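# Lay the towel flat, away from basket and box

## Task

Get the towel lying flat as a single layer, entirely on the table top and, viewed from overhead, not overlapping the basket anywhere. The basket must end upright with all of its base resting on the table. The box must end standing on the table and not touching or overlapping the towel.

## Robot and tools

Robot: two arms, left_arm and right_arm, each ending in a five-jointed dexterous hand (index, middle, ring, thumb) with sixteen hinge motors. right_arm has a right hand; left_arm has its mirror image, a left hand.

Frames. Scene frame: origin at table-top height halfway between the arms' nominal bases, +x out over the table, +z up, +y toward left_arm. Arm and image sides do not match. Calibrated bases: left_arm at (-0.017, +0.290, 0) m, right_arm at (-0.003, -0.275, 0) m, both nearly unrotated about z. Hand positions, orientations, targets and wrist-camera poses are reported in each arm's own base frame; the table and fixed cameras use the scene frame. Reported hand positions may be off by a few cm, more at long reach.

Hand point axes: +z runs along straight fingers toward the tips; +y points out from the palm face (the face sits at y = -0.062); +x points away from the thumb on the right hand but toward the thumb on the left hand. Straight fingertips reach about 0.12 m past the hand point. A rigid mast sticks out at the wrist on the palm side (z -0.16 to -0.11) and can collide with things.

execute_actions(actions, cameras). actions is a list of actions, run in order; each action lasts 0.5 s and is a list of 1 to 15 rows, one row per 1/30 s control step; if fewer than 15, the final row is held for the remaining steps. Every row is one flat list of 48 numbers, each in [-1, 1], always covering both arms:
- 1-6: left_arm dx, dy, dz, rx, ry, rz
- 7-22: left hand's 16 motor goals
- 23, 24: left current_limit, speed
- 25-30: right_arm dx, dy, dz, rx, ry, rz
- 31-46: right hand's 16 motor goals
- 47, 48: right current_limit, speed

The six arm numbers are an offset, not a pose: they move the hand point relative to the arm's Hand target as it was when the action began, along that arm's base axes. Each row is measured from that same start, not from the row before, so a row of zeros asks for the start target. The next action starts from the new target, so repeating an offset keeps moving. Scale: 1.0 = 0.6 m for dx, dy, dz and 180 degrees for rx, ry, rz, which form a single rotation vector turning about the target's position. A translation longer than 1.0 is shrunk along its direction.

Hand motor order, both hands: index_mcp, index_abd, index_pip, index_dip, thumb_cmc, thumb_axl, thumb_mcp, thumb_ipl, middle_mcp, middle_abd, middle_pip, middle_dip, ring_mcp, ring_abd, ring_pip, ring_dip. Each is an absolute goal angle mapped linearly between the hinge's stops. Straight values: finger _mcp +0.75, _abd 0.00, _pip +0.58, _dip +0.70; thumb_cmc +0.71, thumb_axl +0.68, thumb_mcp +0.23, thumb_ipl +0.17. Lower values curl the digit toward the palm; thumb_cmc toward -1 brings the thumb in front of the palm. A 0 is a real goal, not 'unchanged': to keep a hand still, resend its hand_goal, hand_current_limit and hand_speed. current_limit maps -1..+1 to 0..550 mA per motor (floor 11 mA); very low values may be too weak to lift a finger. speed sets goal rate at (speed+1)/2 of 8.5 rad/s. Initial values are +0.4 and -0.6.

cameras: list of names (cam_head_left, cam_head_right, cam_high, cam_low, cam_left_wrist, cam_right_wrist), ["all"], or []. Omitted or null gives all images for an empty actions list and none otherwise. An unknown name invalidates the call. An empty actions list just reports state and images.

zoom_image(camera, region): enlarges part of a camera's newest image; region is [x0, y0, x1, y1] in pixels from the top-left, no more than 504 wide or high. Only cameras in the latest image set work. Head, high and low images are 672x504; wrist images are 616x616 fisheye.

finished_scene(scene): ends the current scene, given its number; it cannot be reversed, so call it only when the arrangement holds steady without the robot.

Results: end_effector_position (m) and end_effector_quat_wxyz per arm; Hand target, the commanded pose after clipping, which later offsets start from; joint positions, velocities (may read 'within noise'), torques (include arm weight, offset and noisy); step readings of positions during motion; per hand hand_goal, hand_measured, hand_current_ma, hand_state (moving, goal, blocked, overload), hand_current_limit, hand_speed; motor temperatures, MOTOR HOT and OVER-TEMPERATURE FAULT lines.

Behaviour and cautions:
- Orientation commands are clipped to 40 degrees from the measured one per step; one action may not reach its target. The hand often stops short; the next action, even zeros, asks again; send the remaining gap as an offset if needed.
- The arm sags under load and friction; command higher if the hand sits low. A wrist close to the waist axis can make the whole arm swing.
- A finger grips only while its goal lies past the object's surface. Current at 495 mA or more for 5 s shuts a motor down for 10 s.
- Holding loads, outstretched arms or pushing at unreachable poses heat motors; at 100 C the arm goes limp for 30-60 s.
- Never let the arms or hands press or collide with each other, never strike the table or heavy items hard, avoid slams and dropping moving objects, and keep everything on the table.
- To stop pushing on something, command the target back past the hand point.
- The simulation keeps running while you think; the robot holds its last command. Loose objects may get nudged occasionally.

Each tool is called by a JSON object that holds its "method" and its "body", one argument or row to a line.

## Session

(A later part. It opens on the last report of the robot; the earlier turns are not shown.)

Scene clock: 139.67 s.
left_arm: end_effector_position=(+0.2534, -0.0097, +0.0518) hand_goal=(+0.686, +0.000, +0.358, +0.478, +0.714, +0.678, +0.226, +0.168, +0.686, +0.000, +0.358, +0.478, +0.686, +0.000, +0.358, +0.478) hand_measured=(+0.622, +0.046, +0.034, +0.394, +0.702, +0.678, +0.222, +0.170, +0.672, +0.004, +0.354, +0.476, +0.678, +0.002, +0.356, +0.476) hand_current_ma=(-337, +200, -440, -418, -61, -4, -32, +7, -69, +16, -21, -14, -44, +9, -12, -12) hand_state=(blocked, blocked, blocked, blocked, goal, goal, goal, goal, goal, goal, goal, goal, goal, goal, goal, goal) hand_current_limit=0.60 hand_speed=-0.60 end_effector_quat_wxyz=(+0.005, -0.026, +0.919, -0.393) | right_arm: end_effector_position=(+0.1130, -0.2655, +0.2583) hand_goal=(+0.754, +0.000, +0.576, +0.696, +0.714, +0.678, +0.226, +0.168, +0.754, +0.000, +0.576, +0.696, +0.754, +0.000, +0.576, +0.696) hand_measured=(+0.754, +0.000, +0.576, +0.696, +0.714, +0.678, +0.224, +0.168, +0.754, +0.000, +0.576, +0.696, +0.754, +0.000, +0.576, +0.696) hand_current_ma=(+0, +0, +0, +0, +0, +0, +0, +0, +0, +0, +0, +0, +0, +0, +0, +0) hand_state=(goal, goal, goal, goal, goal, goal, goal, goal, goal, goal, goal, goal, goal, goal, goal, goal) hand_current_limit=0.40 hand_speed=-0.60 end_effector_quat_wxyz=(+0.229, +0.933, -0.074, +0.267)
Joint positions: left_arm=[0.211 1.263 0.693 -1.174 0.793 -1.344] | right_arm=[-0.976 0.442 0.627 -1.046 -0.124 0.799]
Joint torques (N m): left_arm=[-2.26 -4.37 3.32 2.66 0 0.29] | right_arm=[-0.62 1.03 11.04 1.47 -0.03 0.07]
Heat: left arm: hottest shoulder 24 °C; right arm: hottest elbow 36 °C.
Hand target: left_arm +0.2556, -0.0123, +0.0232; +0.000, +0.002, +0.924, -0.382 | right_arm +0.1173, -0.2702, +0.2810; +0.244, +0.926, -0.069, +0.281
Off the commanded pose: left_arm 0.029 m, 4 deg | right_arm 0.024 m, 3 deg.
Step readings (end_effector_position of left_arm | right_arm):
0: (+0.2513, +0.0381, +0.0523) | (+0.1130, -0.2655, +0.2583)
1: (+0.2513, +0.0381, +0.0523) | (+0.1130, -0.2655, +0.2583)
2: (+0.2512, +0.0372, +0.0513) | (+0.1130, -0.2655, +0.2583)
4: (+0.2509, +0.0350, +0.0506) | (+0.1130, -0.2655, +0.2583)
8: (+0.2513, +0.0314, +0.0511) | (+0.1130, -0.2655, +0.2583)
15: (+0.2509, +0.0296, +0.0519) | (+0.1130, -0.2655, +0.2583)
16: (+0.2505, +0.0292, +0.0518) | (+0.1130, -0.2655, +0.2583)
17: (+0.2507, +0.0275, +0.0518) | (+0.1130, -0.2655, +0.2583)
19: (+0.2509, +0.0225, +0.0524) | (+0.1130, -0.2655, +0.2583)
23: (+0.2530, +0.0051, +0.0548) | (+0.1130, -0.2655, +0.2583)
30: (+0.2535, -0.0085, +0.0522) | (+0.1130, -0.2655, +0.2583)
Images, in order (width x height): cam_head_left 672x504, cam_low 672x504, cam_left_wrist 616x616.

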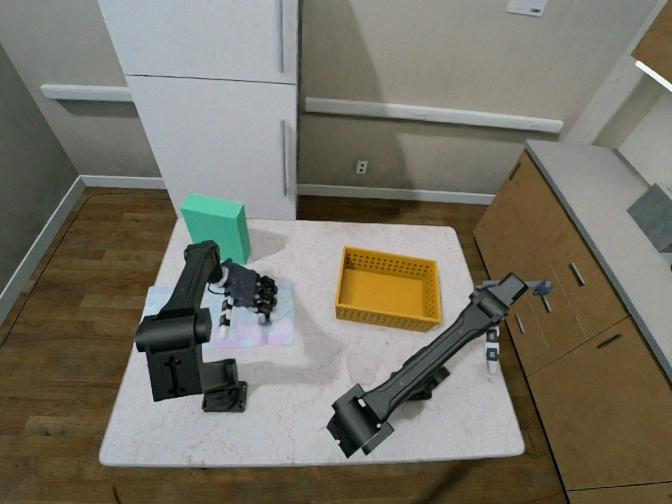

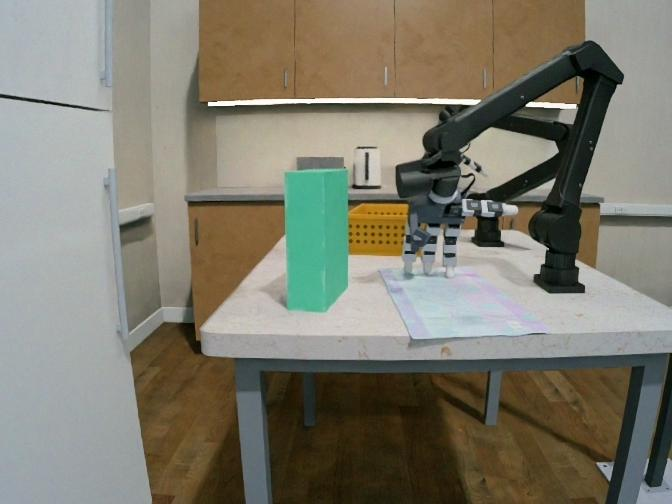

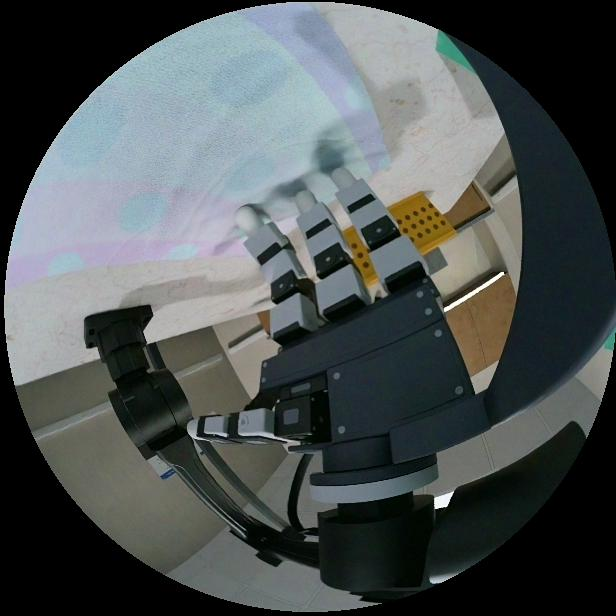

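{"method": "execute_actions", "body": {
  "actions": [
    [[0,0,0.08,0,0,0, 0.74,0,0.358,0.478,0.714,0.678,0.226,0.168,0.69,0,0.358,0.478,0.68,0,0.358,0.478,0.75,-0.6, 0,0,0,0,0,0, 0.754,0,0.576,0.696,0.714,0.678,0.226,0.168,0.754,0,0.576,0.696,0.754,0,0.576,0.696,0.4,-0.6]],
    [[0.02,0.05,0,0,0,0, 0.74,0,0.358,0.478,0.714,0.678,0.226,0.168,0.69,0,0.358,0.478,0.68,0,0.358,0.478,0.75,-0.6, 0,0,0,0,0,0, 0.754,0,0.576,0.696,0.714,0.678,0.226,0.168,0.754,0,0.576,0.696,0.754,0,0.576,0.696,0.4,-0.6]],
    [[0,0,-0.05,0,0,0, 0.74,0,0.358,0.478,0.714,0.678,0.226,0.168,0.69,0,0.358,0.478,0.68,0,0.358,0.478,0.75,-0.6, 0,0,0,0,0,0, 0.754,0,0.576,0.696,0.714,0.678,0.226,0.168,0.754,0,0.576,0.696,0.754,0,0.576,0.696,0.4,-0.6]],
    [[0,0,-0.03,0,0,0, 0.74,0,0.358,0.478,0.714,0.678,0.226,0.168,0.69,0,0.358,0.478,0.68,0,0.358,0.478,0.75,-0.6, 0,0,0,0,0,0, 0.754,0,0.576,0.696,0.714,0.678,0.226,0.168,0.754,0,0.576,0.696,0.754,0,0.576,0.696,0.4,-0.6]]
  ],
  "cameras": ["cam_left_wrist"]
}}

Scene clock: 142.57 s.
left_arm: end_effector_position=(+0.2610, +0.0151, +0.0477) hand_goal=(+0.740, +0.000, +0.358, +0.478, +0.714, +0.678, +0.226, +0.168, +0.690, +0.000, +0.358, +0.478, +0.680, +0.000, +0.358, +0.478) hand_measured=(+0.724, +0.004, +0.354, +0.476, +0.702, +0.678, +0.222, +0.168, +0.698, +0.042, +0.348, +0.460, +0.684, +0.034, +0.356, +0.474) hand_current_ma=(-79, +18, -21, -13, -58, -4, -32, +6, +46, +180, -51, -91, +26, +149, -8, -16) hand_state=(goal, goal, goal, goal, goal, goal, goal, goal, goal, blocked, goal, goal, goal, blocked, goal, goal) hand_current_limit=0.75 hand_speed=-0.60 end_effector_quat_wxyz=(-0.001, -0.017, +0.921, -0.390) | right_arm: end_effector_position=(+0.1130, -0.2655, +0.2583) hand_goal=(+0.754, +0.000, +0.576, +0.696, +0.714, +0.678, +0.226, +0.168, +0.754, +0.000, +0.576, +0.696, +0.754, +0.000, +0.576, +0.696) hand_measured=(+0.754, +0.000, +0.576, +0.696, +0.714, +0.678, +0.224, +0.168, +0.754, +0.000, +0.576, +0.696, +0.754, +0.000, +0.576, +0.696) hand_current_ma=(+0, +0, +0, +0, +0, +0, +0, +0, +0, +0, +0, +0, +0, +0, +0, +0) hand_state=(goal, goal, goal, goal, goal, goal, goal, goal, goal, goal, goal, goal, goal, goal, goal, goal) hand_current_limit=0.40 hand_speed=-0.60 end_effector_quat_wxyz=(+0.229, +0.933, -0.074, +0.267)
Joint positions: left_arm=[0.28 1.333 0.739 -1.24 0.766 -1.22] | right_arm=[-0.976 0.442 0.627 -1.046 -0.124 0.799]
Joint torques (N m): left_arm=[-0.97 -5.13 4.01 2.32 0.26 0.22] | right_arm=[-0.5 1.14 10.88 1.55 -0.03 0.04]
Heat: left arm: hottest shoulder 24 °C; right arm: hottest elbow 36 °C.
Hand target: left_arm +0.2676, +0.0177, +0.0232; +0.000, +0.002, +0.924, -0.382 | right_arm +0.1173, -0.2702, +0.2810; +0.244, +0.926, -0.069, +0.281
Off the commanded pose: left_arm 0.025 m, 2 deg | right_arm 0.024 m, 3 deg.
Step readings (end_effector_position of left_arm | right_arm):
0: (+0.2534, -0.0097, +0.0518) | (+0.1130, -0.2655, +0.2583)
1: (+0.2534, -0.0097, +0.0518) | (+0.1130, -0.2655, +0.2583)
2: (+0.2530, -0.0098, +0.0519) | (+0.1130, -0.2655, +0.2583)
4: (+0.2511, -0.0076, +0.0541) | (+0.1130, -0.2655, +0.2583)
8: (+0.2482, -0.0073, +0.0569) | (+0.1130, -0.2655, +0.2583)
15: (+0.2433, -0.0109, +0.0582) | (+0.1130, -0.2655, +0.2583)
16: (+0.2433, -0.0109, +0.0582) | (+0.1130, -0.2655, +0.2583)
17: (+0.2435, -0.0103, +0.0587) | (+0.1130, -0.2655, +0.2583)
19: (+0.2432, -0.0081, +0.0600) | (+0.1130, -0.2655, +0.2583)
23: (+0.2508, +0.0048, +0.0612) | (+0.1130, -0.2655, +0.2583)
30: (+0.2540, +0.0132, +0.0609) | (+0.1130, -0.2655, +0.2583)
31: (+0.2542, +0.0133, +0.0608) | (+0.1130, -0.2655, +0.2583)
32: (+0.2544, +0.0133, +0.0604) | (+0.1130, -0.2655, +0.2583)
34: (+0.2568, +0.0139, +0.0579) | (+0.1130, -0.2655, +0.2583)
38: (+0.2595, +0.0145, +0.0506) | (+0.1130, -0.2655, +0.2583)
45: (+0.2603, +0.0159, +0.0503) | (+0.1130, -0.2655, +0.2583)
46: (+0.2603, +0.0159, +0.0503) | (+0.1130, -0.2655, +0.2583)
47: (+0.2603, +0.0159, +0.0498) | (+0.1130, -0.2655, +0.2583)
49: (+0.2609, +0.0155, +0.0492) | (+0.1130, -0.2655, +0.2583)
53: (+0.2612, +0.0151, +0.0481) | (+0.1130, -0.2655, +0.2583)
60: (+0.2610, +0.0151, +0.0477) | (+0.1130, -0.2655, +0.2583)
Images, in order (width x height): cam_left_wrist 616x616.

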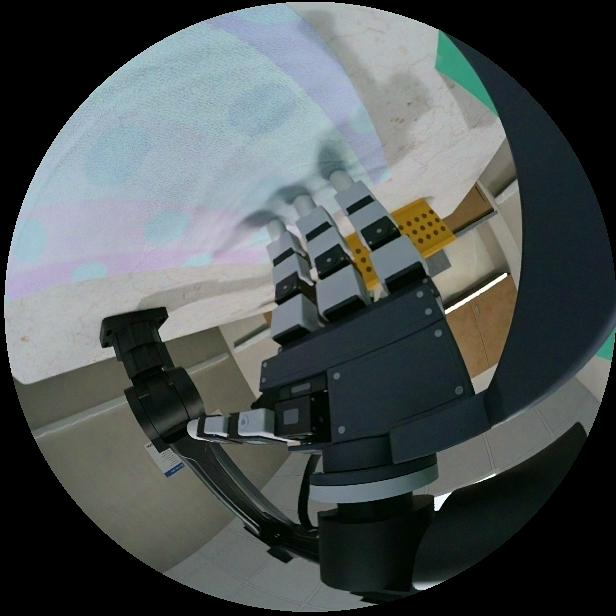

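{"method": "execute_actions", "body": {
  "actions": [
    [[0,-0.05,-0.005,0,0,0, 0.73,0,0.358,0.478,0.714,0.678,0.226,0.168,0.70,0,0.358,0.478,0.69,0,0.358,0.478,0.75,-0.6, 0,0,0,0,0,0, 0.754,0,0.576,0.696,0.714,0.678,0.226,0.168,0.754,0,0.576,0.696,0.754,0,0.576,0.696,0.4,-0.6]],
    [[0,-0.05,0,0,0,0, 0.73,0,0.358,0.478,0.714,0.678,0.226,0.168,0.70,0,0.358,0.478,0.69,0,0.358,0.478,0.75,-0.6, 0,0,0,0,0,0, 0.754,0,0.576,0.696,0.714,0.678,0.226,0.168,0.754,0,0.576,0.696,0.754,0,0.576,0.696,0.4,-0.6]]
  ],
  "cameras": ["cam_head_left","cam_low","cam_left_wrist"]
}}

{"method": "zoom_image", "body": {
  "camera": "cam_low",
  "region": [370, 250, 560, 350]
}}

Scene clock: 144.60 s.
left_arm: end_effector_position=(+0.2662, -0.0380, +0.0505) hand_goal=(+0.730, +0.000, +0.358, +0.478, +0.714, +0.678, +0.226, +0.168, +0.700, +0.000, +0.358, +0.478, +0.690, +0.000, +0.358, +0.478) hand_measured=(+0.650, +0.048, +0.030, +0.390, +0.702, +0.678, +0.222, +0.168, +0.686, +0.004, +0.354, +0.476, +0.684, +0.004, +0.354, +0.476) hand_current_ma=(-423, +209, -481, -448, -58, -4, -32, +6, -73, +16, -22, -14, -30, +15, -21, -13) hand_state=(blocked, blocked, blocked, blocked, goal, goal, goal, goal, goal, goal, goal, goal, goal, goal, goal, goal) hand_current_limit=0.75 hand_speed=-0.60 end_effector_quat_wxyz=(+0.008, -0.024, +0.919, -0.393) | right_arm: end_effector_position=(+0.1130, -0.2655, +0.2583) hand_goal=(+0.754, +0.000, +0.576, +0.696, +0.714, +0.678, +0.226, +0.168, +0.754, +0.000, +0.576, +0.696, +0.754, +0.000, +0.576, +0.696) hand_measured=(+0.754, +0.000, +0.576, +0.696, +0.714, +0.678, +0.224, +0.168, +0.754, +0.000, +0.576, +0.696, +0.754, +0.000, +0.576, +0.696) hand_current_ma=(+0, +0, +0, +0, +0, +0, +0, +0, +0, +0, +0, +0, +0, +0, +0, +0) hand_state=(goal, goal, goal, goal, goal, goal, goal, goal, goal, goal, goal, goal, goal, goal, goal, goal) hand_current_limit=0.40 hand_speed=-0.60 end_effector_quat_wxyz=(+0.229, +0.933, -0.074, +0.267)
Joint positions: left_arm=[0.105 1.26 0.69 -1.06 0.805 -1.493] | right_arm=[-0.976 0.442 0.627 -1.046 -0.124 0.799]
Joint torques (N m): left_arm=[-2.37 -4.01 3.54 2.78 0.09 0.27] | right_arm=[-0.91 0.79 10.85 1.4 -0.02 0.07]
Heat: left arm: hottest shoulder 24 °C; right arm: hottest elbow 36 °C.
Hand target: left_arm +0.2676, -0.0423, +0.0202; +0.000, +0.002, +0.924, -0.382 | right_arm +0.1173, -0.2702, +0.2810; +0.244, +0.926, -0.069, +0.281
Off the commanded pose: left_arm 0.031 m, 3 deg | right_arm 0.024 m, 3 deg.
Step readings (end_effector_position of left_arm | right_arm):
0: (+0.2610, +0.0151, +0.0477) | (+0.1130, -0.2655, +0.2583)
1: (+0.2615, +0.0149, +0.0477) | (+0.1130, -0.2655, +0.2583)
2: (+0.2619, +0.0148, +0.0471) | (+0.1130, -0.2655, +0.2583)
4: (+0.2610, +0.0128, +0.0468) | (+0.1130, -0.2655, +0.2583)
8: (+0.2626, +0.0057, +0.0491) | (+0.1130, -0.2655, +0.2583)
15: (+0.2627, +0.0017, +0.0506) | (+0.1130, -0.2655, +0.2583)
16: (+0.2627, +0.0013, +0.0506) | (+0.1130, -0.2655, +0.2583)
17: (+0.2625, +0.0004, +0.0505) | (+0.1130, -0.2655, +0.2583)
19: (+0.2634, -0.0039, +0.0518) | (+0.1130, -0.2655, +0.2583)
23: (+0.2655, -0.0200, +0.0535) | (+0.1130, -0.2655, +0.2583)
30: (+0.2663, -0.0365, +0.0509) | (+0.1130, -0.2655, +0.2583)
Images, in order (width x height): cam_head_left 672x504, cam_low 672x504, cam_left_wrist 616x616.

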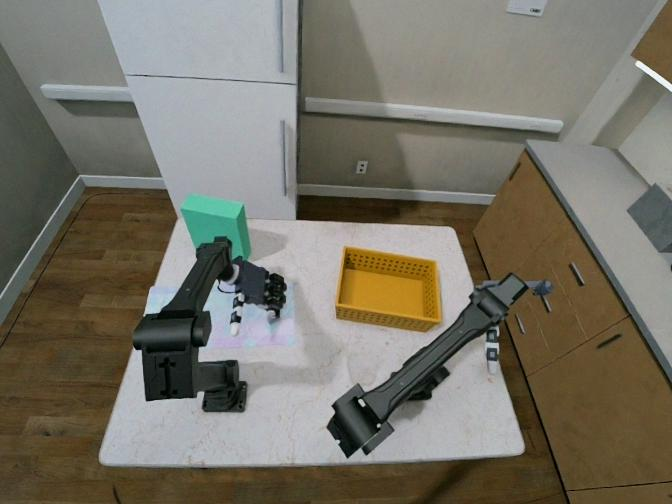

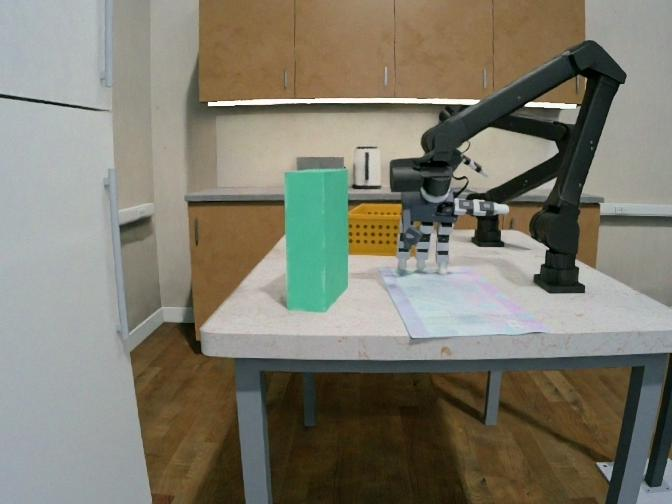

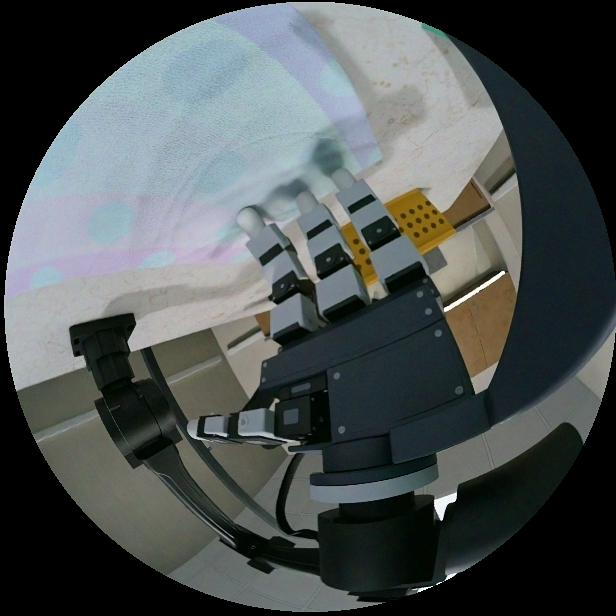

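Scaled by 2.653 from the camera's 672x504 image, which has a finer 960x720 frame.

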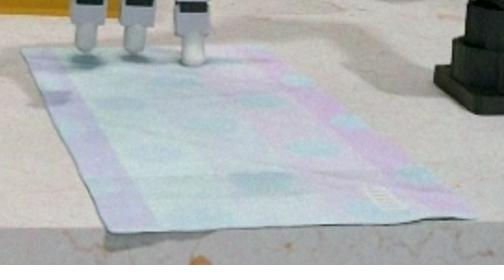

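{"method": "execute_actions", "body": {
  "actions": [
    [[0,0.04,0.11,0.05,0,0, 0.79,0,0.576,0.696,0.714,0.678,0.226,0.168,0.754,0,0.576,0.696,0.754,0,0.576,0.696,0.75,-0.6, 0,0,0,0,0,0, 0.754,0,0.576,0.696,0.714,0.678,0.226,0.168,0.754,0,0.576,0.696,0.754,0,0.576,0.696,0.4,-0.6]],
    [[0,0.09,0,0.0444,0,0, 0.79,0,0.576,0.696,0.714,0.678,0.226,0.168,0.754,0,0.576,0.696,0.754,0,0.576,0.696,0.75,-0.6, 0,0,0,0,0,0, 0.754,0,0.576,0.696,0.714,0.678,0.226,0.168,0.754,0,0.576,0.696,0.754,0,0.576,0.696,0.4,-0.6]],
    [[0,0,-0.01,0,0,0, 0.79,0,0.576,0.696,0.714,0.678,0.226,0.168,0.754,0,0.576,0.696,0.754,0,0.576,0.696,0.75,-0.6, 0,0,0,0,0,0, 0.754,0,0.576,0.696,0.714,0.678,0.226,0.168,0.754,0,0.576,0.696,0.754,0,0.576,0.696,0.4,-0.6]]
  ],
  "cameras": ["cam_low","cam_left_wrist"]
}}

Scene clock: 147.30 s.
left_arm: end_effector_position=(+0.2502, +0.0319, +0.0719) hand_goal=(+0.790, +0.000, +0.576, +0.696, +0.714, +0.678, +0.226, +0.168, +0.754, +0.000, +0.576, +0.696, +0.754, +0.000, +0.576, +0.696) hand_measured=(+0.778, +0.002, +0.572, +0.694, +0.702, +0.678, +0.222, +0.168, +0.744, +0.004, +0.572, +0.692, +0.742, +0.004, +0.572, +0.694) hand_current_ma=(-61, +12, -24, -13, -58, -4, -32, +6, -52, +13, -20, -15, -63, +13, -20, -13) hand_state=(goal, goal, goal, goal, goal, goal, goal, goal, goal, goal, goal, goal, goal, goal, goal, goal) hand_current_limit=0.75 hand_speed=-0.60 end_effector_quat_wxyz=(-0.019, -0.008, +0.970, -0.244) | right_arm: end_effector_position=(+0.1130, -0.2655, +0.2583) hand_goal=(+0.754, +0.000, +0.576, +0.696, +0.714, +0.678, +0.226, +0.168, +0.754, +0.000, +0.576, +0.696, +0.754, +0.000, +0.576, +0.696) hand_measured=(+0.754, +0.000, +0.576, +0.696, +0.714, +0.678, +0.224, +0.168, +0.754, +0.000, +0.576, +0.696, +0.754, +0.000, +0.576, +0.696) hand_current_ma=(+0, +0, +0, +0, +0, +0, +0, +0, +0, +0, +0, +0, +0, +0, +0, +0) hand_state=(goal, goal, goal, goal, goal, goal, goal, goal, goal, goal, goal, goal, goal, goal, goal, goal) hand_current_limit=0.40 hand_speed=-0.60 end_effector_quat_wxyz=(+0.229, +0.933, -0.074, +0.267)
Joint positions: left_arm=[0.14 1.206 0.742 -1.218 0.482 -1.42] | right_arm=[-0.976 0.442 0.627 -1.046 -0.124 0.799]
Joint torques (N m): left_arm=[-0.09 -7.47 8.31 0.03 0.32 0.2] | right_arm=[-0.62 0.79 11.06 1.33 -0.01 0.05]
Heat: left arm: hottest shoulder 24 °C; right arm: hottest elbow 36 °C.
Hand target: left_arm +0.2676, +0.0357, +0.0802; +0.000, +0.002, +0.970, -0.241 | right_arm +0.1173, -0.2702, +0.2810; +0.244, +0.926, -0.069, +0.281
Off the commanded pose: left_arm 0.020 m, 2 deg | right_arm 0.024 m, 3 deg.
Step readings (end_effector_position of left_arm | right_arm):
0: (+0.2662, -0.0380, +0.0505) | (+0.1130, -0.2655, +0.2583)
1: (+0.2661, -0.0378, +0.0504) | (+0.1130, -0.2655, +0.2583)
2: (+0.2663, -0.0357, +0.0513) | (+0.1130, -0.2655, +0.2583)
4: (+0.2648, -0.0245, +0.0562) | (+0.1130, -0.2655, +0.2583)
8: (+0.2594, -0.0169, +0.0667) | (+0.1130, -0.2655, +0.2583)
15: (+0.2519, -0.0162, +0.0696) | (+0.1130, -0.2655, +0.2583)
16: (+0.2516, -0.0150, +0.0700) | (+0.1130, -0.2655, +0.2583)
17: (+0.2507, -0.0107, +0.0699) | (+0.1130, -0.2655, +0.2583)
19: (+0.2496, +0.0010, +0.0710) | (+0.1130, -0.2655, +0.2583)
23: (+0.2485, +0.0211, +0.0726) | (+0.1130, -0.2655, +0.2583)
30: (+0.2500, +0.0317, +0.0738) | (+0.1130, -0.2655, +0.2583)
31: (+0.2502, +0.0318, +0.0738) | (+0.1130, -0.2655, +0.2583)
32: (+0.2504, +0.0318, +0.0738) | (+0.1130, -0.2655, +0.2583)
34: (+0.2500, +0.0318, +0.0734) | (+0.1130, -0.2655, +0.2583)
38: (+0.2500, +0.0318, +0.0723) | (+0.1130, -0.2655, +0.2583)
45: (+0.2502, +0.0319, +0.0719) | (+0.1130, -0.2655, +0.2583)
Images, in order (width x height): cam_low 672x504, cam_left_wrist 616x616.

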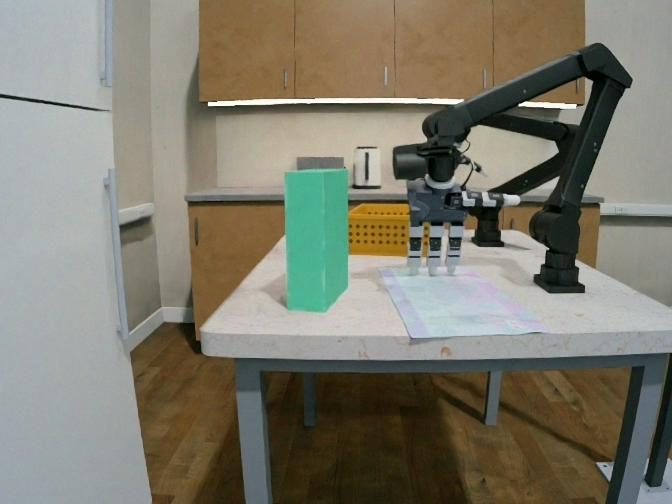

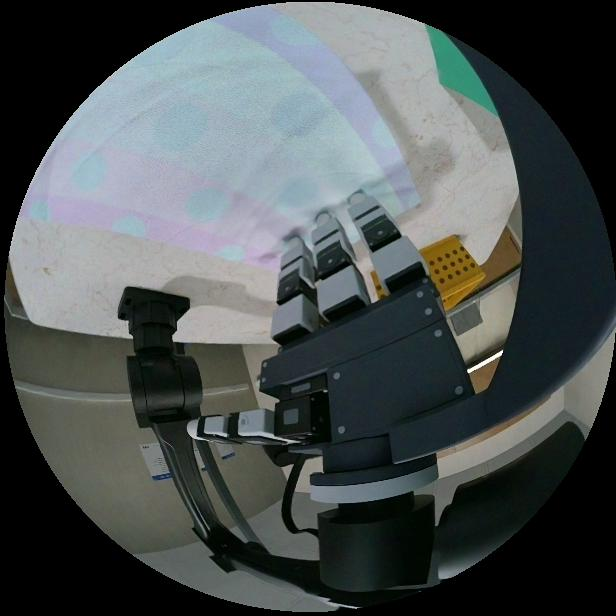

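{"method": "execute_actions", "body": {
  "actions": [
    [[0,0,-0.02,0,0,0, 0.79,0,0.576,0.696,0.714,0.678,0.226,0.168,0.754,0,0.576,0.696,0.754,0,0.576,0.696,0.75,-0.6, 0,0,0,0,0,0, 0.754,0,0.576,0.696,0.714,0.678,0.226,0.168,0.754,0,0.576,0.696,0.754,0,0.576,0.696,0.4,-0.6]],
    [[0,-0.04,-0.01,0,0,0, 0.79,0,0.576,0.696,0.714,0.678,0.226,0.168,0.754,0,0.576,0.696,0.754,0,0.576,0.696,0.75,-0.6, 0,0,0,0,0,0, 0.754,0,0.576,0.696,0.714,0.678,0.226,0.168,0.754,0,0.576,0.696,0.754,0,0.576,0.696,0.4,-0.6]],
    [[0,-0.04,0,0,0,0, 0.79,0,0.576,0.696,0.714,0.678,0.226,0.168,0.754,0,0.576,0.696,0.754,0,0.576,0.696,0.75,-0.6, 0,0,0,0,0,0, 0.754,0,0.576,0.696,0.714,0.678,0.226,0.168,0.754,0,0.576,0.696,0.754,0,0.576,0.696,0.4,-0.6]]
  ],
  "cameras": ["cam_low","cam_left_wrist","cam_head_left"]
}}

{"method": "zoom_image", "body": {
  "camera": "cam_low",
  "region": [370, 250, 560, 350]
}}

Scene clock: 149.97 s.
left_arm: end_effector_position=(+0.2663, -0.0028, +0.0702) hand_goal=(+0.790, +0.000, +0.576, +0.696, +0.714, +0.678, +0.226, +0.168, +0.754, +0.000, +0.576, +0.696, +0.754, +0.000, +0.576, +0.696) hand_measured=(+0.778, +0.002, +0.572, +0.694, +0.704, +0.678, +0.222, +0.168, +0.720, +0.050, +0.554, +0.678, +0.748, +0.004, +0.574, +0.694) hand_current_ma=(-60, +12, -23, -13, -54, -4, -32, +6, -175, +218, -109, -88, -31, +15, -8, -11) hand_state=(goal, goal, goal, goal, goal, goal, goal, goal, blocked, blocked, blocked, goal, goal, goal, goal, goal) hand_current_limit=0.75 hand_speed=-0.60 end_effector_quat_wxyz=(+0.001, -0.001, +0.971, -0.239) | right_arm: end_effector_position=(+0.1130, -0.2655, +0.2583) hand_goal=(+0.754, +0.000, +0.576, +0.696, +0.714, +0.678, +0.226, +0.168, +0.754, +0.000, +0.576, +0.696, +0.754, +0.000, +0.576, +0.696) hand_measured=(+0.754, +0.000, +0.576, +0.696, +0.714, +0.678, +0.224, +0.168, +0.754, +0.000, +0.576, +0.696, +0.754, +0.000, +0.576, +0.696) hand_current_ma=(+0, +0, +0, +0, +0, +0, +0, +0, +0, +0, +0, +0, +0, +0, +0, +0) hand_state=(goal, goal, goal, goal, goal, goal, goal, goal, goal, goal, goal, goal, goal, goal, goal, goal) hand_current_limit=0.40 hand_speed=-0.60 end_effector_quat_wxyz=(+0.229, +0.933, -0.074, +0.267)
Joint positions: left_arm=[0.01 1.198 0.736 -1.111 0.482 -1.562] | right_arm=[-0.976 0.442 0.627 -1.046 -0.124 0.799]
Joint torques (N m): left_arm=[-2.32 -7.06 5.29 1.54 0.61 -0.26] | right_arm=[-0.73 1.2 10.97 1.43 -0.01 0.08]
Heat: left arm: hottest shoulder 24 °C; right arm: hottest elbow 36 °C.
Hand target: left_arm +0.2676, -0.0123, +0.0622; +0.000, +0.002, +0.970, -0.241 | right_arm +0.1173, -0.2702, +0.2810; +0.244, +0.926, -0.069, +0.281
Off the commanded pose: left_arm 0.012 m, 1 deg | right_arm 0.024 m, 3 deg.
Step readings (end_effector_position of left_arm | right_arm):
0: (+0.2502, +0.0319, +0.0719) | (+0.1130, -0.2655, +0.2583)
1: (+0.2502, +0.0319, +0.0719) | (+0.1130, -0.2655, +0.2583)
2: (+0.2502, +0.0319, +0.0719) | (+0.1130, -0.2655, +0.2583)
4: (+0.2512, +0.0320, +0.0711) | (+0.1130, -0.2655, +0.2583)
8: (+0.2527, +0.0326, +0.0690) | (+0.1130, -0.2655, +0.2583)
15: (+0.2527, +0.0326, +0.0690) | (+0.1130, -0.2655, +0.2583)
16: (+0.2531, +0.0327, +0.0689) | (+0.1130, -0.2655, +0.2583)
17: (+0.2535, +0.0328, +0.0689) | (+0.1130, -0.2655, +0.2583)
19: (+0.2566, +0.0308, +0.0685) | (+0.1130, -0.2655, +0.2583)
23: (+0.2613, +0.0239, +0.0687) | (+0.1130, -0.2655, +0.2583)
30: (+0.2621, +0.0200, +0.0699) | (+0.1130, -0.2655, +0.2583)
31: (+0.2617, +0.0199, +0.0694) | (+0.1130, -0.2655, +0.2583)
32: (+0.2617, +0.0190, +0.0694) | (+0.1130, -0.2655, +0.2583)
34: (+0.2627, +0.0148, +0.0705) | (+0.1130, -0.2655, +0.2583)
38: (+0.2673, +0.0025, +0.0706) | (+0.1130, -0.2655, +0.2583)
45: (+0.2668, -0.0026, +0.0702) | (+0.1130, -0.2655, +0.2583)
Images, in order (width x height): cam_head_left 672x504, cam_low 672x504, cam_left_wrist 616x616.

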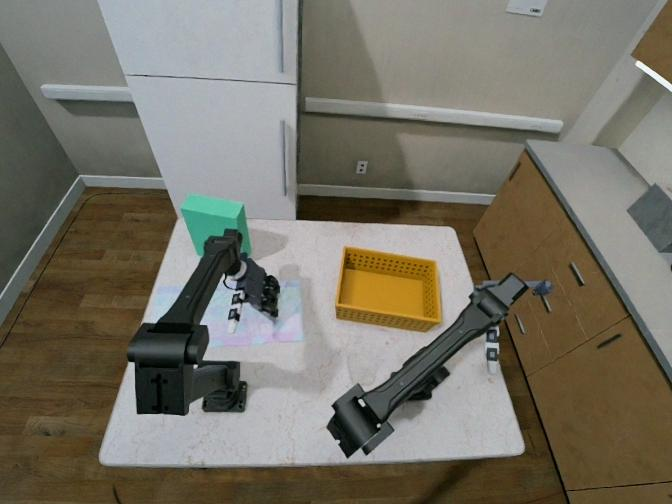

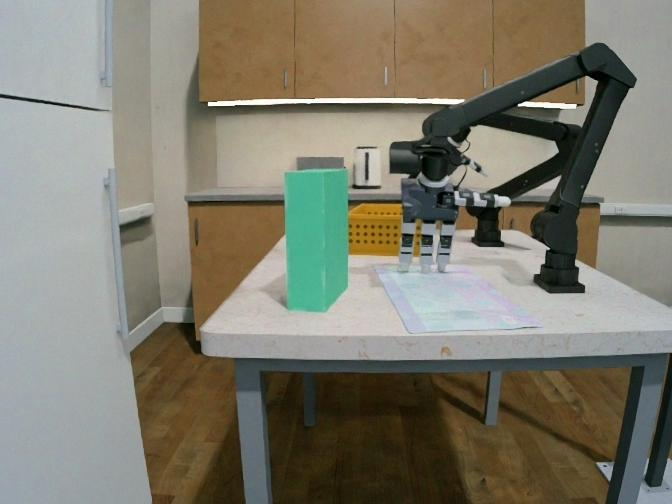

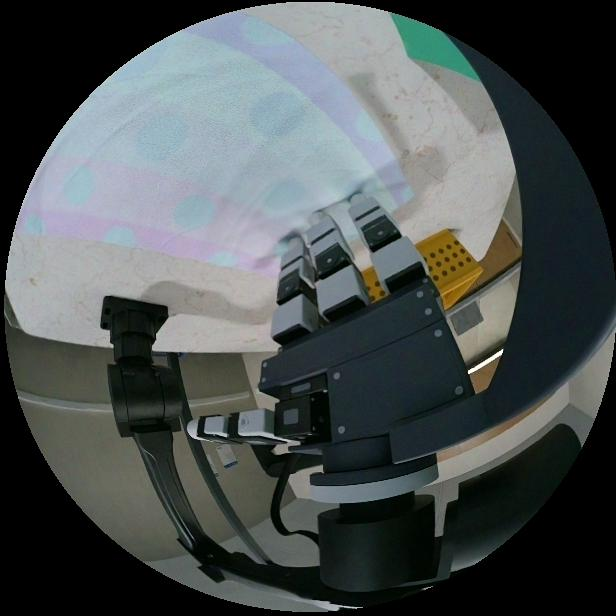

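Scaled by 2.653 from the camera's 672x504 image, which has a finer 960x720 frame.

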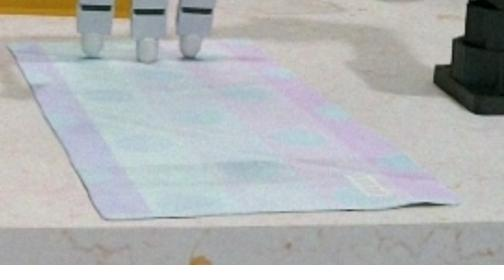

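{"method": "execute_actions", "body": {
  "actions": [
    [[0,-0.03,0,0,0,0, 0.79,0,0.576,0.696,0.714,0.678,0.226,0.168,0.754,0,0.576,0.696,0.754,0,0.576,0.696,0.75,-0.6, 0,0,0,0,0,0, 0.754,0,0.576,0.696,0.714,0.678,0.226,0.168,0.754,0,0.576,0.696,0.754,0,0.576,0.696,0.4,-0.6]],
    [[0,-0.03,0,0,0,0, 0.79,0,0.576,0.696,0.714,0.678,0.226,0.168,0.754,0,0.576,0.696,0.754,0,0.576,0.696,0.75,-0.6, 0,0,0,0,0,0, 0.754,0,0.576,0.696,0.714,0.678,0.226,0.168,0.754,0,0.576,0.696,0.754,0,0.576,0.696,0.4,-0.6]]
  ],
  "cameras": ["cam_low","cam_head_left","cam_high"]
}}

{"method": "zoom_image", "body": {
  "camera": "cam_low",
  "region": [370, 250, 560, 350]
}}

Scene clock: 152.07 s.
left_arm: end_effector_position=(+0.2688, -0.0392, +0.0709) hand_goal=(+0.790, +0.000, +0.576, +0.696, +0.714, +0.678, +0.226, +0.168, +0.754, +0.000, +0.576, +0.696, +0.754, +0.000, +0.576, +0.696) hand_measured=(+0.778, +0.002, +0.572, +0.694, +0.704, +0.678, +0.222, +0.168, +0.706, +0.016, +0.544, +0.670, +0.748, +0.004, +0.574, +0.694) hand_current_ma=(-58, +11, -21, -13, -50, -4, -32, +6, -251, +66, -162, -130, -31, +14, -8, -11) hand_state=(goal, goal, goal, goal, goal, goal, goal, goal, blocked, goal, blocked, blocked, goal, goal, goal, goal) hand_current_limit=0.75 hand_speed=-0.60 end_effector_quat_wxyz=(+0.006, +0.001, +0.971, -0.239) | right_arm: end_effector_position=(+0.1130, -0.2655, +0.2583) hand_goal=(+0.754, +0.000, +0.576, +0.696, +0.714, +0.678, +0.226, +0.168, +0.754, +0.000, +0.576, +0.696, +0.754, +0.000, +0.576, +0.696) hand_measured=(+0.754, +0.000, +0.576, +0.696, +0.714, +0.678, +0.224, +0.168, +0.754, +0.000, +0.576, +0.696, +0.754, +0.000, +0.576, +0.696) hand_current_ma=(+0, +0, +0, +0, +0, +0, +0, +0, +0, +0, +0, +0, +0, +0, +0, +0) hand_state=(goal, goal, goal, goal, goal, goal, goal, goal, goal, goal, goal, goal, goal, goal, goal, goal) hand_current_limit=0.40 hand_speed=-0.60 end_effector_quat_wxyz=(+0.229, +0.933, -0.074, +0.267)
Joint positions: left_arm=[-0.114 1.188 0.73 -1.04 0.479 -1.7] | right_arm=[-0.976 0.442 0.627 -1.046 -0.124 0.799]
Joint torques (N m): left_arm=[-2.32 -6.71 5.5 1.43 0.55 -0.27] | right_arm=[-0.85 0.62 10.95 1.47 0.01 0.09]
Heat: left arm: hottest shoulder 24 °C; right arm: hottest elbow 36 °C.
Hand target: left_arm +0.2676, -0.0483, +0.0622; +0.000, +0.002, +0.970, -0.241 | right_arm +0.1173, -0.2702, +0.2810; +0.244, +0.926, -0.069, +0.281
Off the commanded pose: left_arm 0.013 m, 1 deg | right_arm 0.024 m, 3 deg.
Step readings (end_effector_position of left_arm | right_arm):
0: (+0.2663, -0.0028, +0.0702) | (+0.1130, -0.2655, +0.2583)
1: (+0.2663, -0.0028, +0.0702) | (+0.1130, -0.2655, +0.2583)
2: (+0.2663, -0.0033, +0.0703) | (+0.1130, -0.2655, +0.2583)
4: (+0.2665, -0.0061, +0.0710) | (+0.1130, -0.2655, +0.2583)
8: (+0.2678, -0.0154, +0.0714) | (+0.1130, -0.2655, +0.2583)
15: (+0.2688, -0.0200, +0.0718) | (+0.1130, -0.2655, +0.2583)
16: (+0.2686, -0.0200, +0.0718) | (+0.1130, -0.2655, +0.2583)
17: (+0.2689, -0.0206, +0.0718) | (+0.1130, -0.2655, +0.2583)
19: (+0.2691, -0.0243, +0.0719) | (+0.1130, -0.2655, +0.2583)
23: (+0.2705, -0.0355, +0.0713) | (+0.1130, -0.2655, +0.2583)
30: (+0.2692, -0.0389, +0.0709) | (+0.1130, -0.2655, +0.2583)
Images, in order (width x height): cam_head_left 672x504, cam_high 672x504, cam_low 672x504.

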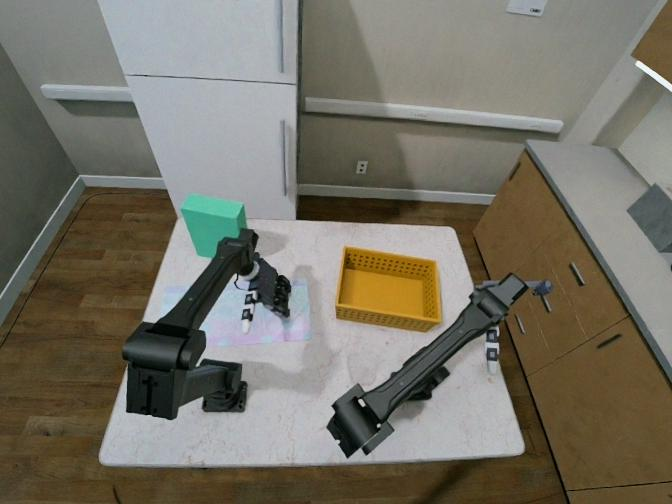

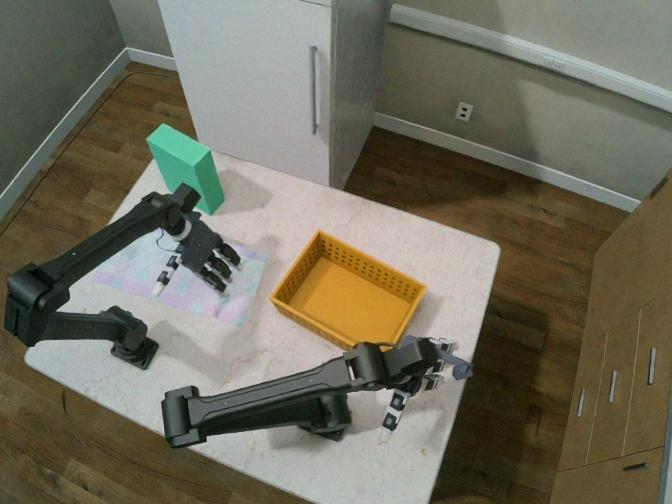

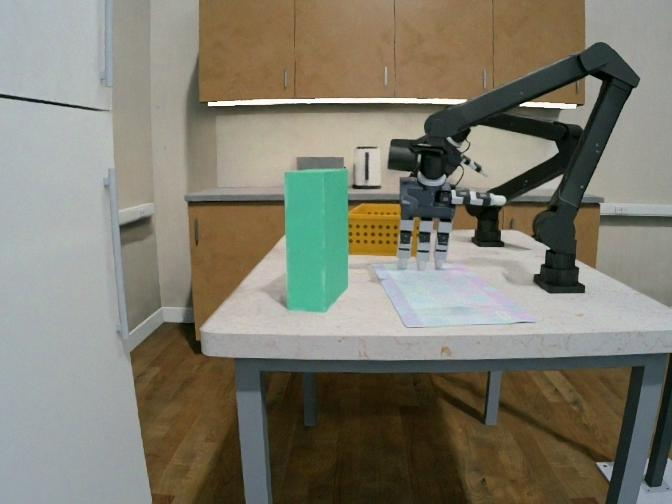

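Scaled by 2.653 from the camera's 672x504 image, which has a finer 960x720 frame.

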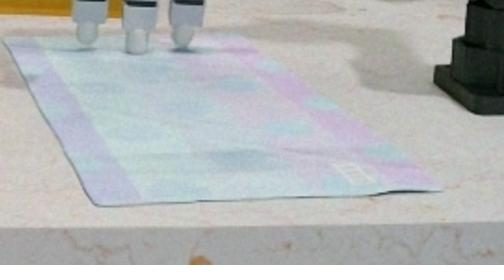

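{"method": "execute_actions", "body": {
  "actions": [
    [[0,0.01,0.06,0,0,0, 0.79,0,0.576,0.696,0.714,0.678,0.226,0.168,0.754,0,0.576,0.696,0.754,0,0.576,0.696,0.4,-0.6, 0,0,0,0,0,0, 0.754,0,0.576,0.696,0.714,0.678,0.226,0.168,0.754,0,0.576,0.696,0.754,0,0.576,0.696,0.4,-0.6]],
    [[0,0,0.12,0,0,0, 0.79,0,0.576,0.696,0.714,0.678,0.226,0.168,0.754,0,0.576,0.696,0.754,0,0.576,0.696,0.4,-0.6, 0,0,0,0,0,0, 0.754,0,0.576,0.696,0.714,0.678,0.226,0.168,0.754,0,0.576,0.696,0.754,0,0.576,0.696,0.4,-0.6]],
    [[0,-0.06,0.12,0,0,0, 0.754,0,0.576,0.696,0.714,0.678,0.226,0.168,0.754,0,0.576,0.696,0.754,0,0.576,0.696,0.4,-0.6, 0,0,0,0,0,0, 0.754,0,0.576,0.696,0.714,0.678,0.226,0.168,0.754,0,0.576,0.696,0.754,0,0.576,0.696,0.4,-0.6]],
    [[0,-0.1,0.1,0,0,0, 0.754,0,0.576,0.696,0.714,0.678,0.226,0.168,0.754,0,0.576,0.696,0.754,0,0.576,0.696,0.4,-0.6, 0,0,0,0,0,0, 0.754,0,0.576,0.696,0.714,0.678,0.226,0.168,0.754,0,0.576,0.696,0.754,0,0.576,0.696,0.4,-0.6]]
  ],
  "cameras": ["all"]
}}

{"method": "zoom_image", "body": {
  "camera": "cam_low",
  "region": [370, 250, 560, 350]
}}

{"method": "zoom_image", "body": {
  "camera": "cam_head_left",
  "region": [120, 240, 360, 390]
}}

{"method": "zoom_image", "body": {
  "camera": "cam_high",
  "region": [60, 180, 330, 360]
}}

Scene clock: 155.53 s.
left_arm: end_effector_position=(+0.2630, -0.1348, +0.2849) hand_goal=(+0.754, +0.000, +0.576, +0.696, +0.714, +0.678, +0.226, +0.168, +0.754, +0.000, +0.576, +0.696, +0.754, +0.000, +0.576, +0.696) hand_measured=(+0.746, +0.002, +0.572, +0.694, +0.706, +0.678, +0.222, +0.168, +0.746, +0.002, +0.572, +0.694, +0.746, +0.002, +0.574, +0.694) hand_current_ma=(-37, +9, -17, -13, -44, -4, -32, +5, -39, +7, -17, -14, -38, +10, -8, -11) hand_state=(goal, goal, goal, goal, goal, goal, goal, goal, goal, goal, goal, goal, goal, goal, goal, goal) hand_current_limit=0.40 hand_speed=-0.60 end_effector_quat_wxyz=(-0.012, +0.011, +0.972, -0.236) | right_arm: end_effector_position=(+0.1130, -0.2655, +0.2583) hand_goal=(+0.754, +0.000, +0.576, +0.696, +0.714, +0.678, +0.226, +0.168, +0.754, +0.000, +0.576, +0.696, +0.754, +0.000, +0.576, +0.696) hand_measured=(+0.754, +0.000, +0.576, +0.696, +0.714, +0.678, +0.224, +0.168, +0.754, +0.000, +0.576, +0.696, +0.754, +0.000, +0.576, +0.696) hand_current_ma=(+0, +0, +0, +0, +0, +0, +0, +0, +0, +0, +0, +0, +0, +0, +0, +0) hand_state=(goal, goal, goal, goal, goal, goal, goal, goal, goal, goal, goal, goal, goal, goal, goal, goal) hand_current_limit=0.40 hand_speed=-0.60 end_effector_quat_wxyz=(+0.229, +0.933, -0.074, +0.267)
Joint positions: left_arm=[-0.424 1.14 1.265 -1.514 0.445 -2.013] | right_arm=[-0.976 0.442 0.627 -1.046 -0.124 0.799]
Joint torques (N m): left_arm=[-1.2 -8.41 10.3 -0.06 0.29 -0.28] | right_arm=[-0.38 0.97 10.99 1.51 0.02 0.04]
Heat: left arm: hottest shoulder 24 °C; right arm: hottest elbow 36 °C.
Hand target: left_arm +0.2676, -0.1383, +0.3022; +0.000, +0.002, +0.970, -0.241 | right_arm +0.1173, -0.2702, +0.2810; +0.244, +0.926, -0.069, +0.281
Off the commanded pose: left_arm 0.018 m, 2 deg | right_arm 0.024 m, 3 deg.
Step readings (end_effector_position of left_arm | right_arm):
0: (+0.2688, -0.0392, +0.0709) | (+0.1130, -0.2655, +0.2583)
1: (+0.2688, -0.0392, +0.0709) | (+0.1130, -0.2655, +0.2583)
2: (+0.2684, -0.0391, +0.0710) | (+0.1130, -0.2655, +0.2583)
4: (+0.2652, -0.0387, +0.0725) | (+0.1130, -0.2655, +0.2583)
8: (+0.2534, -0.0374, +0.0750) | (+0.1130, -0.2655, +0.2583)
15: (+0.2516, -0.0372, +0.0796) | (+0.1130, -0.2655, +0.2583)
16: (+0.2514, -0.0372, +0.0802) | (+0.1130, -0.2655, +0.2583)
17: (+0.2507, -0.0371, +0.0835) | (+0.1130, -0.2655, +0.2583)
19: (+0.2476, -0.0367, +0.0965) | (+0.1130, -0.2655, +0.2583)
23: (+0.2555, -0.0376, +0.1320) | (+0.1130, -0.2655, +0.2583)
30: (+0.2594, -0.0381, +0.1568) | (+0.1130, -0.2655, +0.2583)
31: (+0.2582, -0.0379, +0.1569) | (+0.1130, -0.2655, +0.2583)
32: (+0.2568, -0.0383, +0.1594) | (+0.1130, -0.2655, +0.2583)
34: (+0.2538, -0.0439, +0.1710) | (+0.1130, -0.2655, +0.2583)
38: (+0.2630, -0.0644, +0.2063) | (+0.1130, -0.2655, +0.2583)
45: (+0.2631, -0.0750, +0.2261) | (+0.1130, -0.2655, +0.2583)
46: (+0.2620, -0.0746, +0.2261) | (+0.1130, -0.2655, +0.2583)
47: (+0.2610, -0.0752, +0.2283) | (+0.1130, -0.2655, +0.2583)
49: (+0.2612, -0.0844, +0.2401) | (+0.1130, -0.2655, +0.2583)
53: (+0.2657, -0.1195, +0.2721) | (+0.1130, -0.2655, +0.2583)
60: (+0.2632, -0.1340, +0.2905) | (+0.1130, -0.2655, +0.2583)

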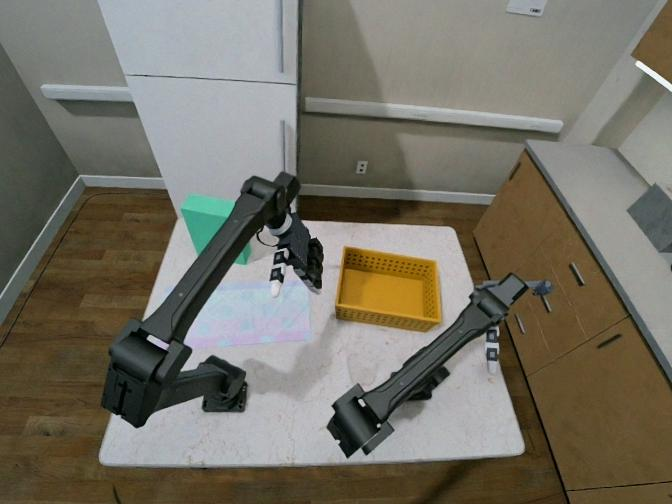

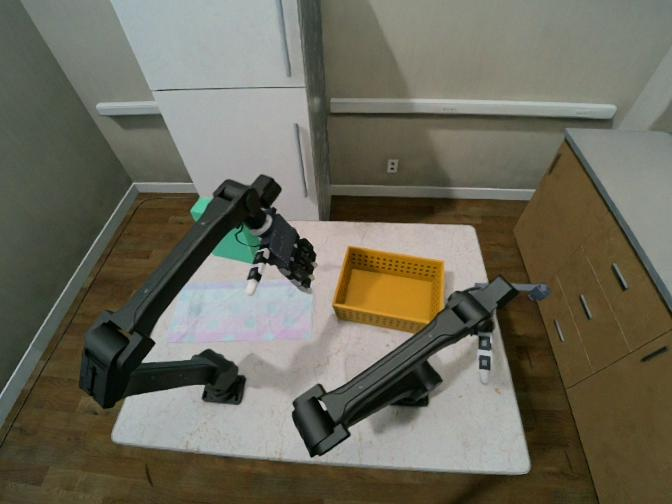

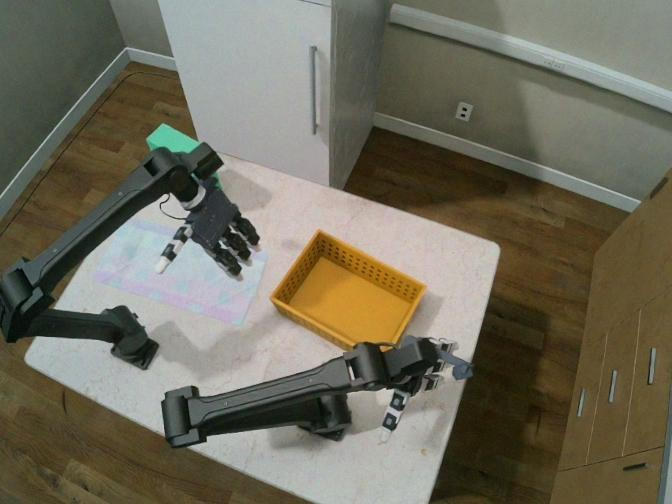

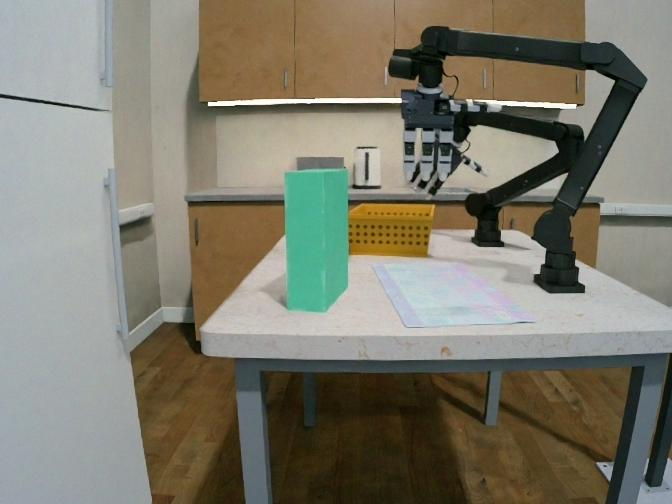

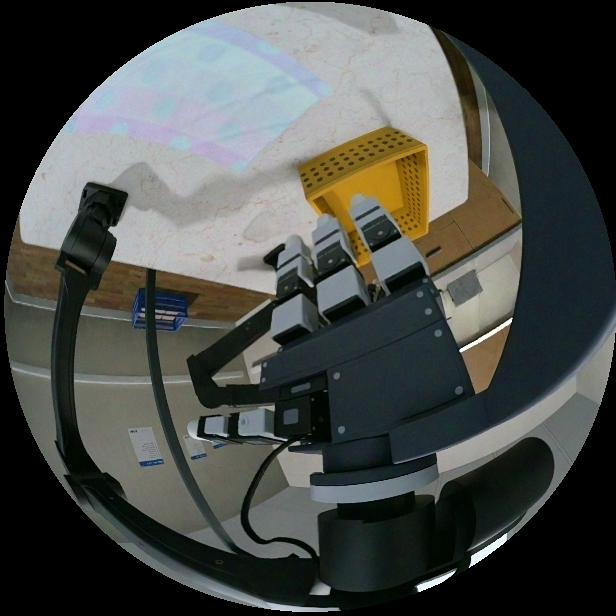

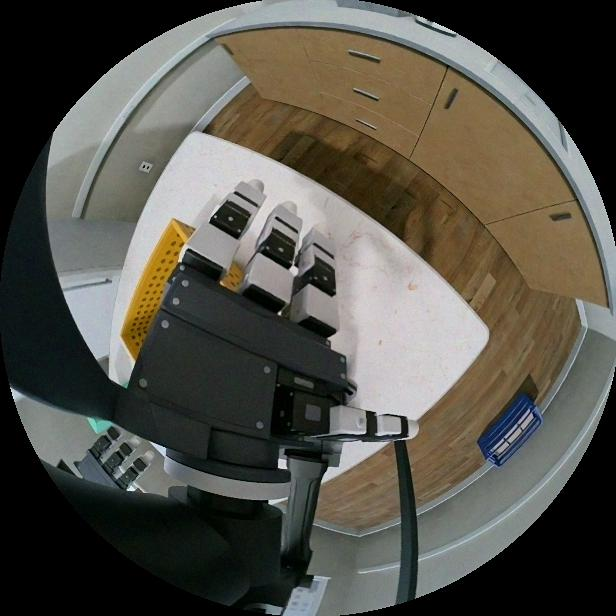

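Scaled by 2.653 from the camera's 672x504 image, which has a finer 960x720 frame.

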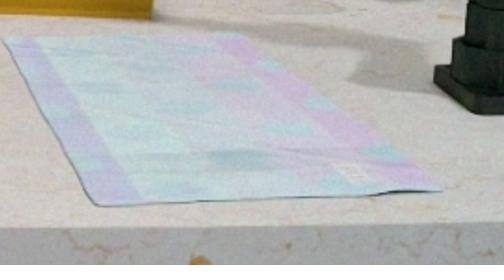

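Scaled by 2.100 from the camera's 672x504 image, which has a finer 960x720 frame.

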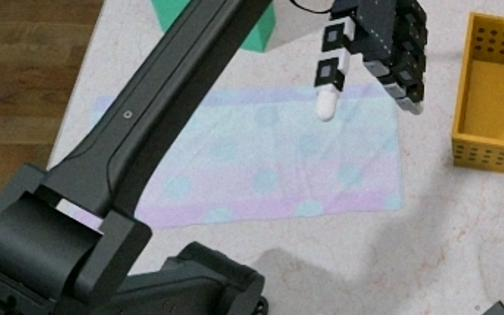

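Scaled by 1.867 from the camera's 672x504 image, which has a finer 960x720 frame.

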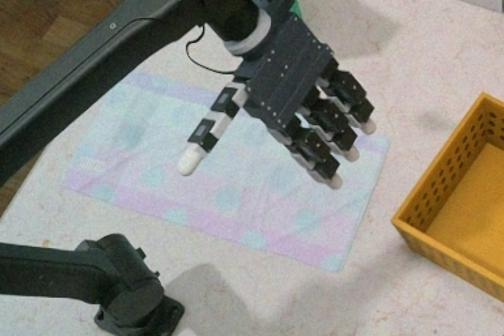

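{"method": "zoom_image", "body": {
  "camera": "cam_low",
  "region": [480, 300, 550, 340]
}}

{"method": "zoom_image", "body": {
  "camera": "cam_high",
  "region": [80, 210, 200, 310]
}}

{"method": "zoom_image", "body": {
  "camera": "cam_head_right",
  "region": [150, 260, 340, 360]
}}

Scaled by 7.200 from the camera's 672x504 image, which has a finer 960x720 frame.

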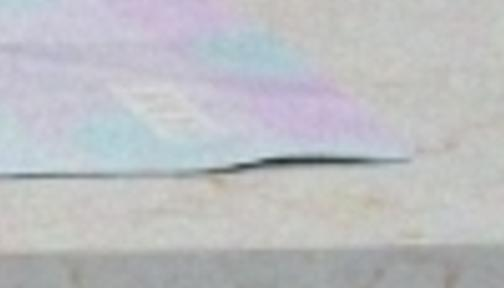

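Scaled by 4.200 from the camera's 672x504 image, which has a finer 960x720 frame.

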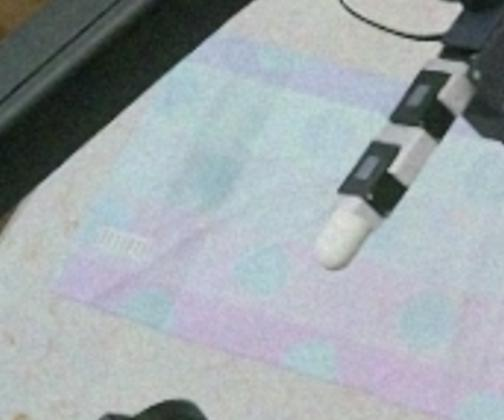

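Scaled by 2.653 from the camera's 672x504 image, which has a finer 960x720 frame.

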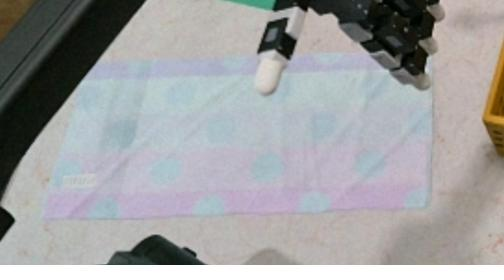

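{"method": "finished_scene", "body": {
  "scene": 1
}}

The scene is finished: the task was done.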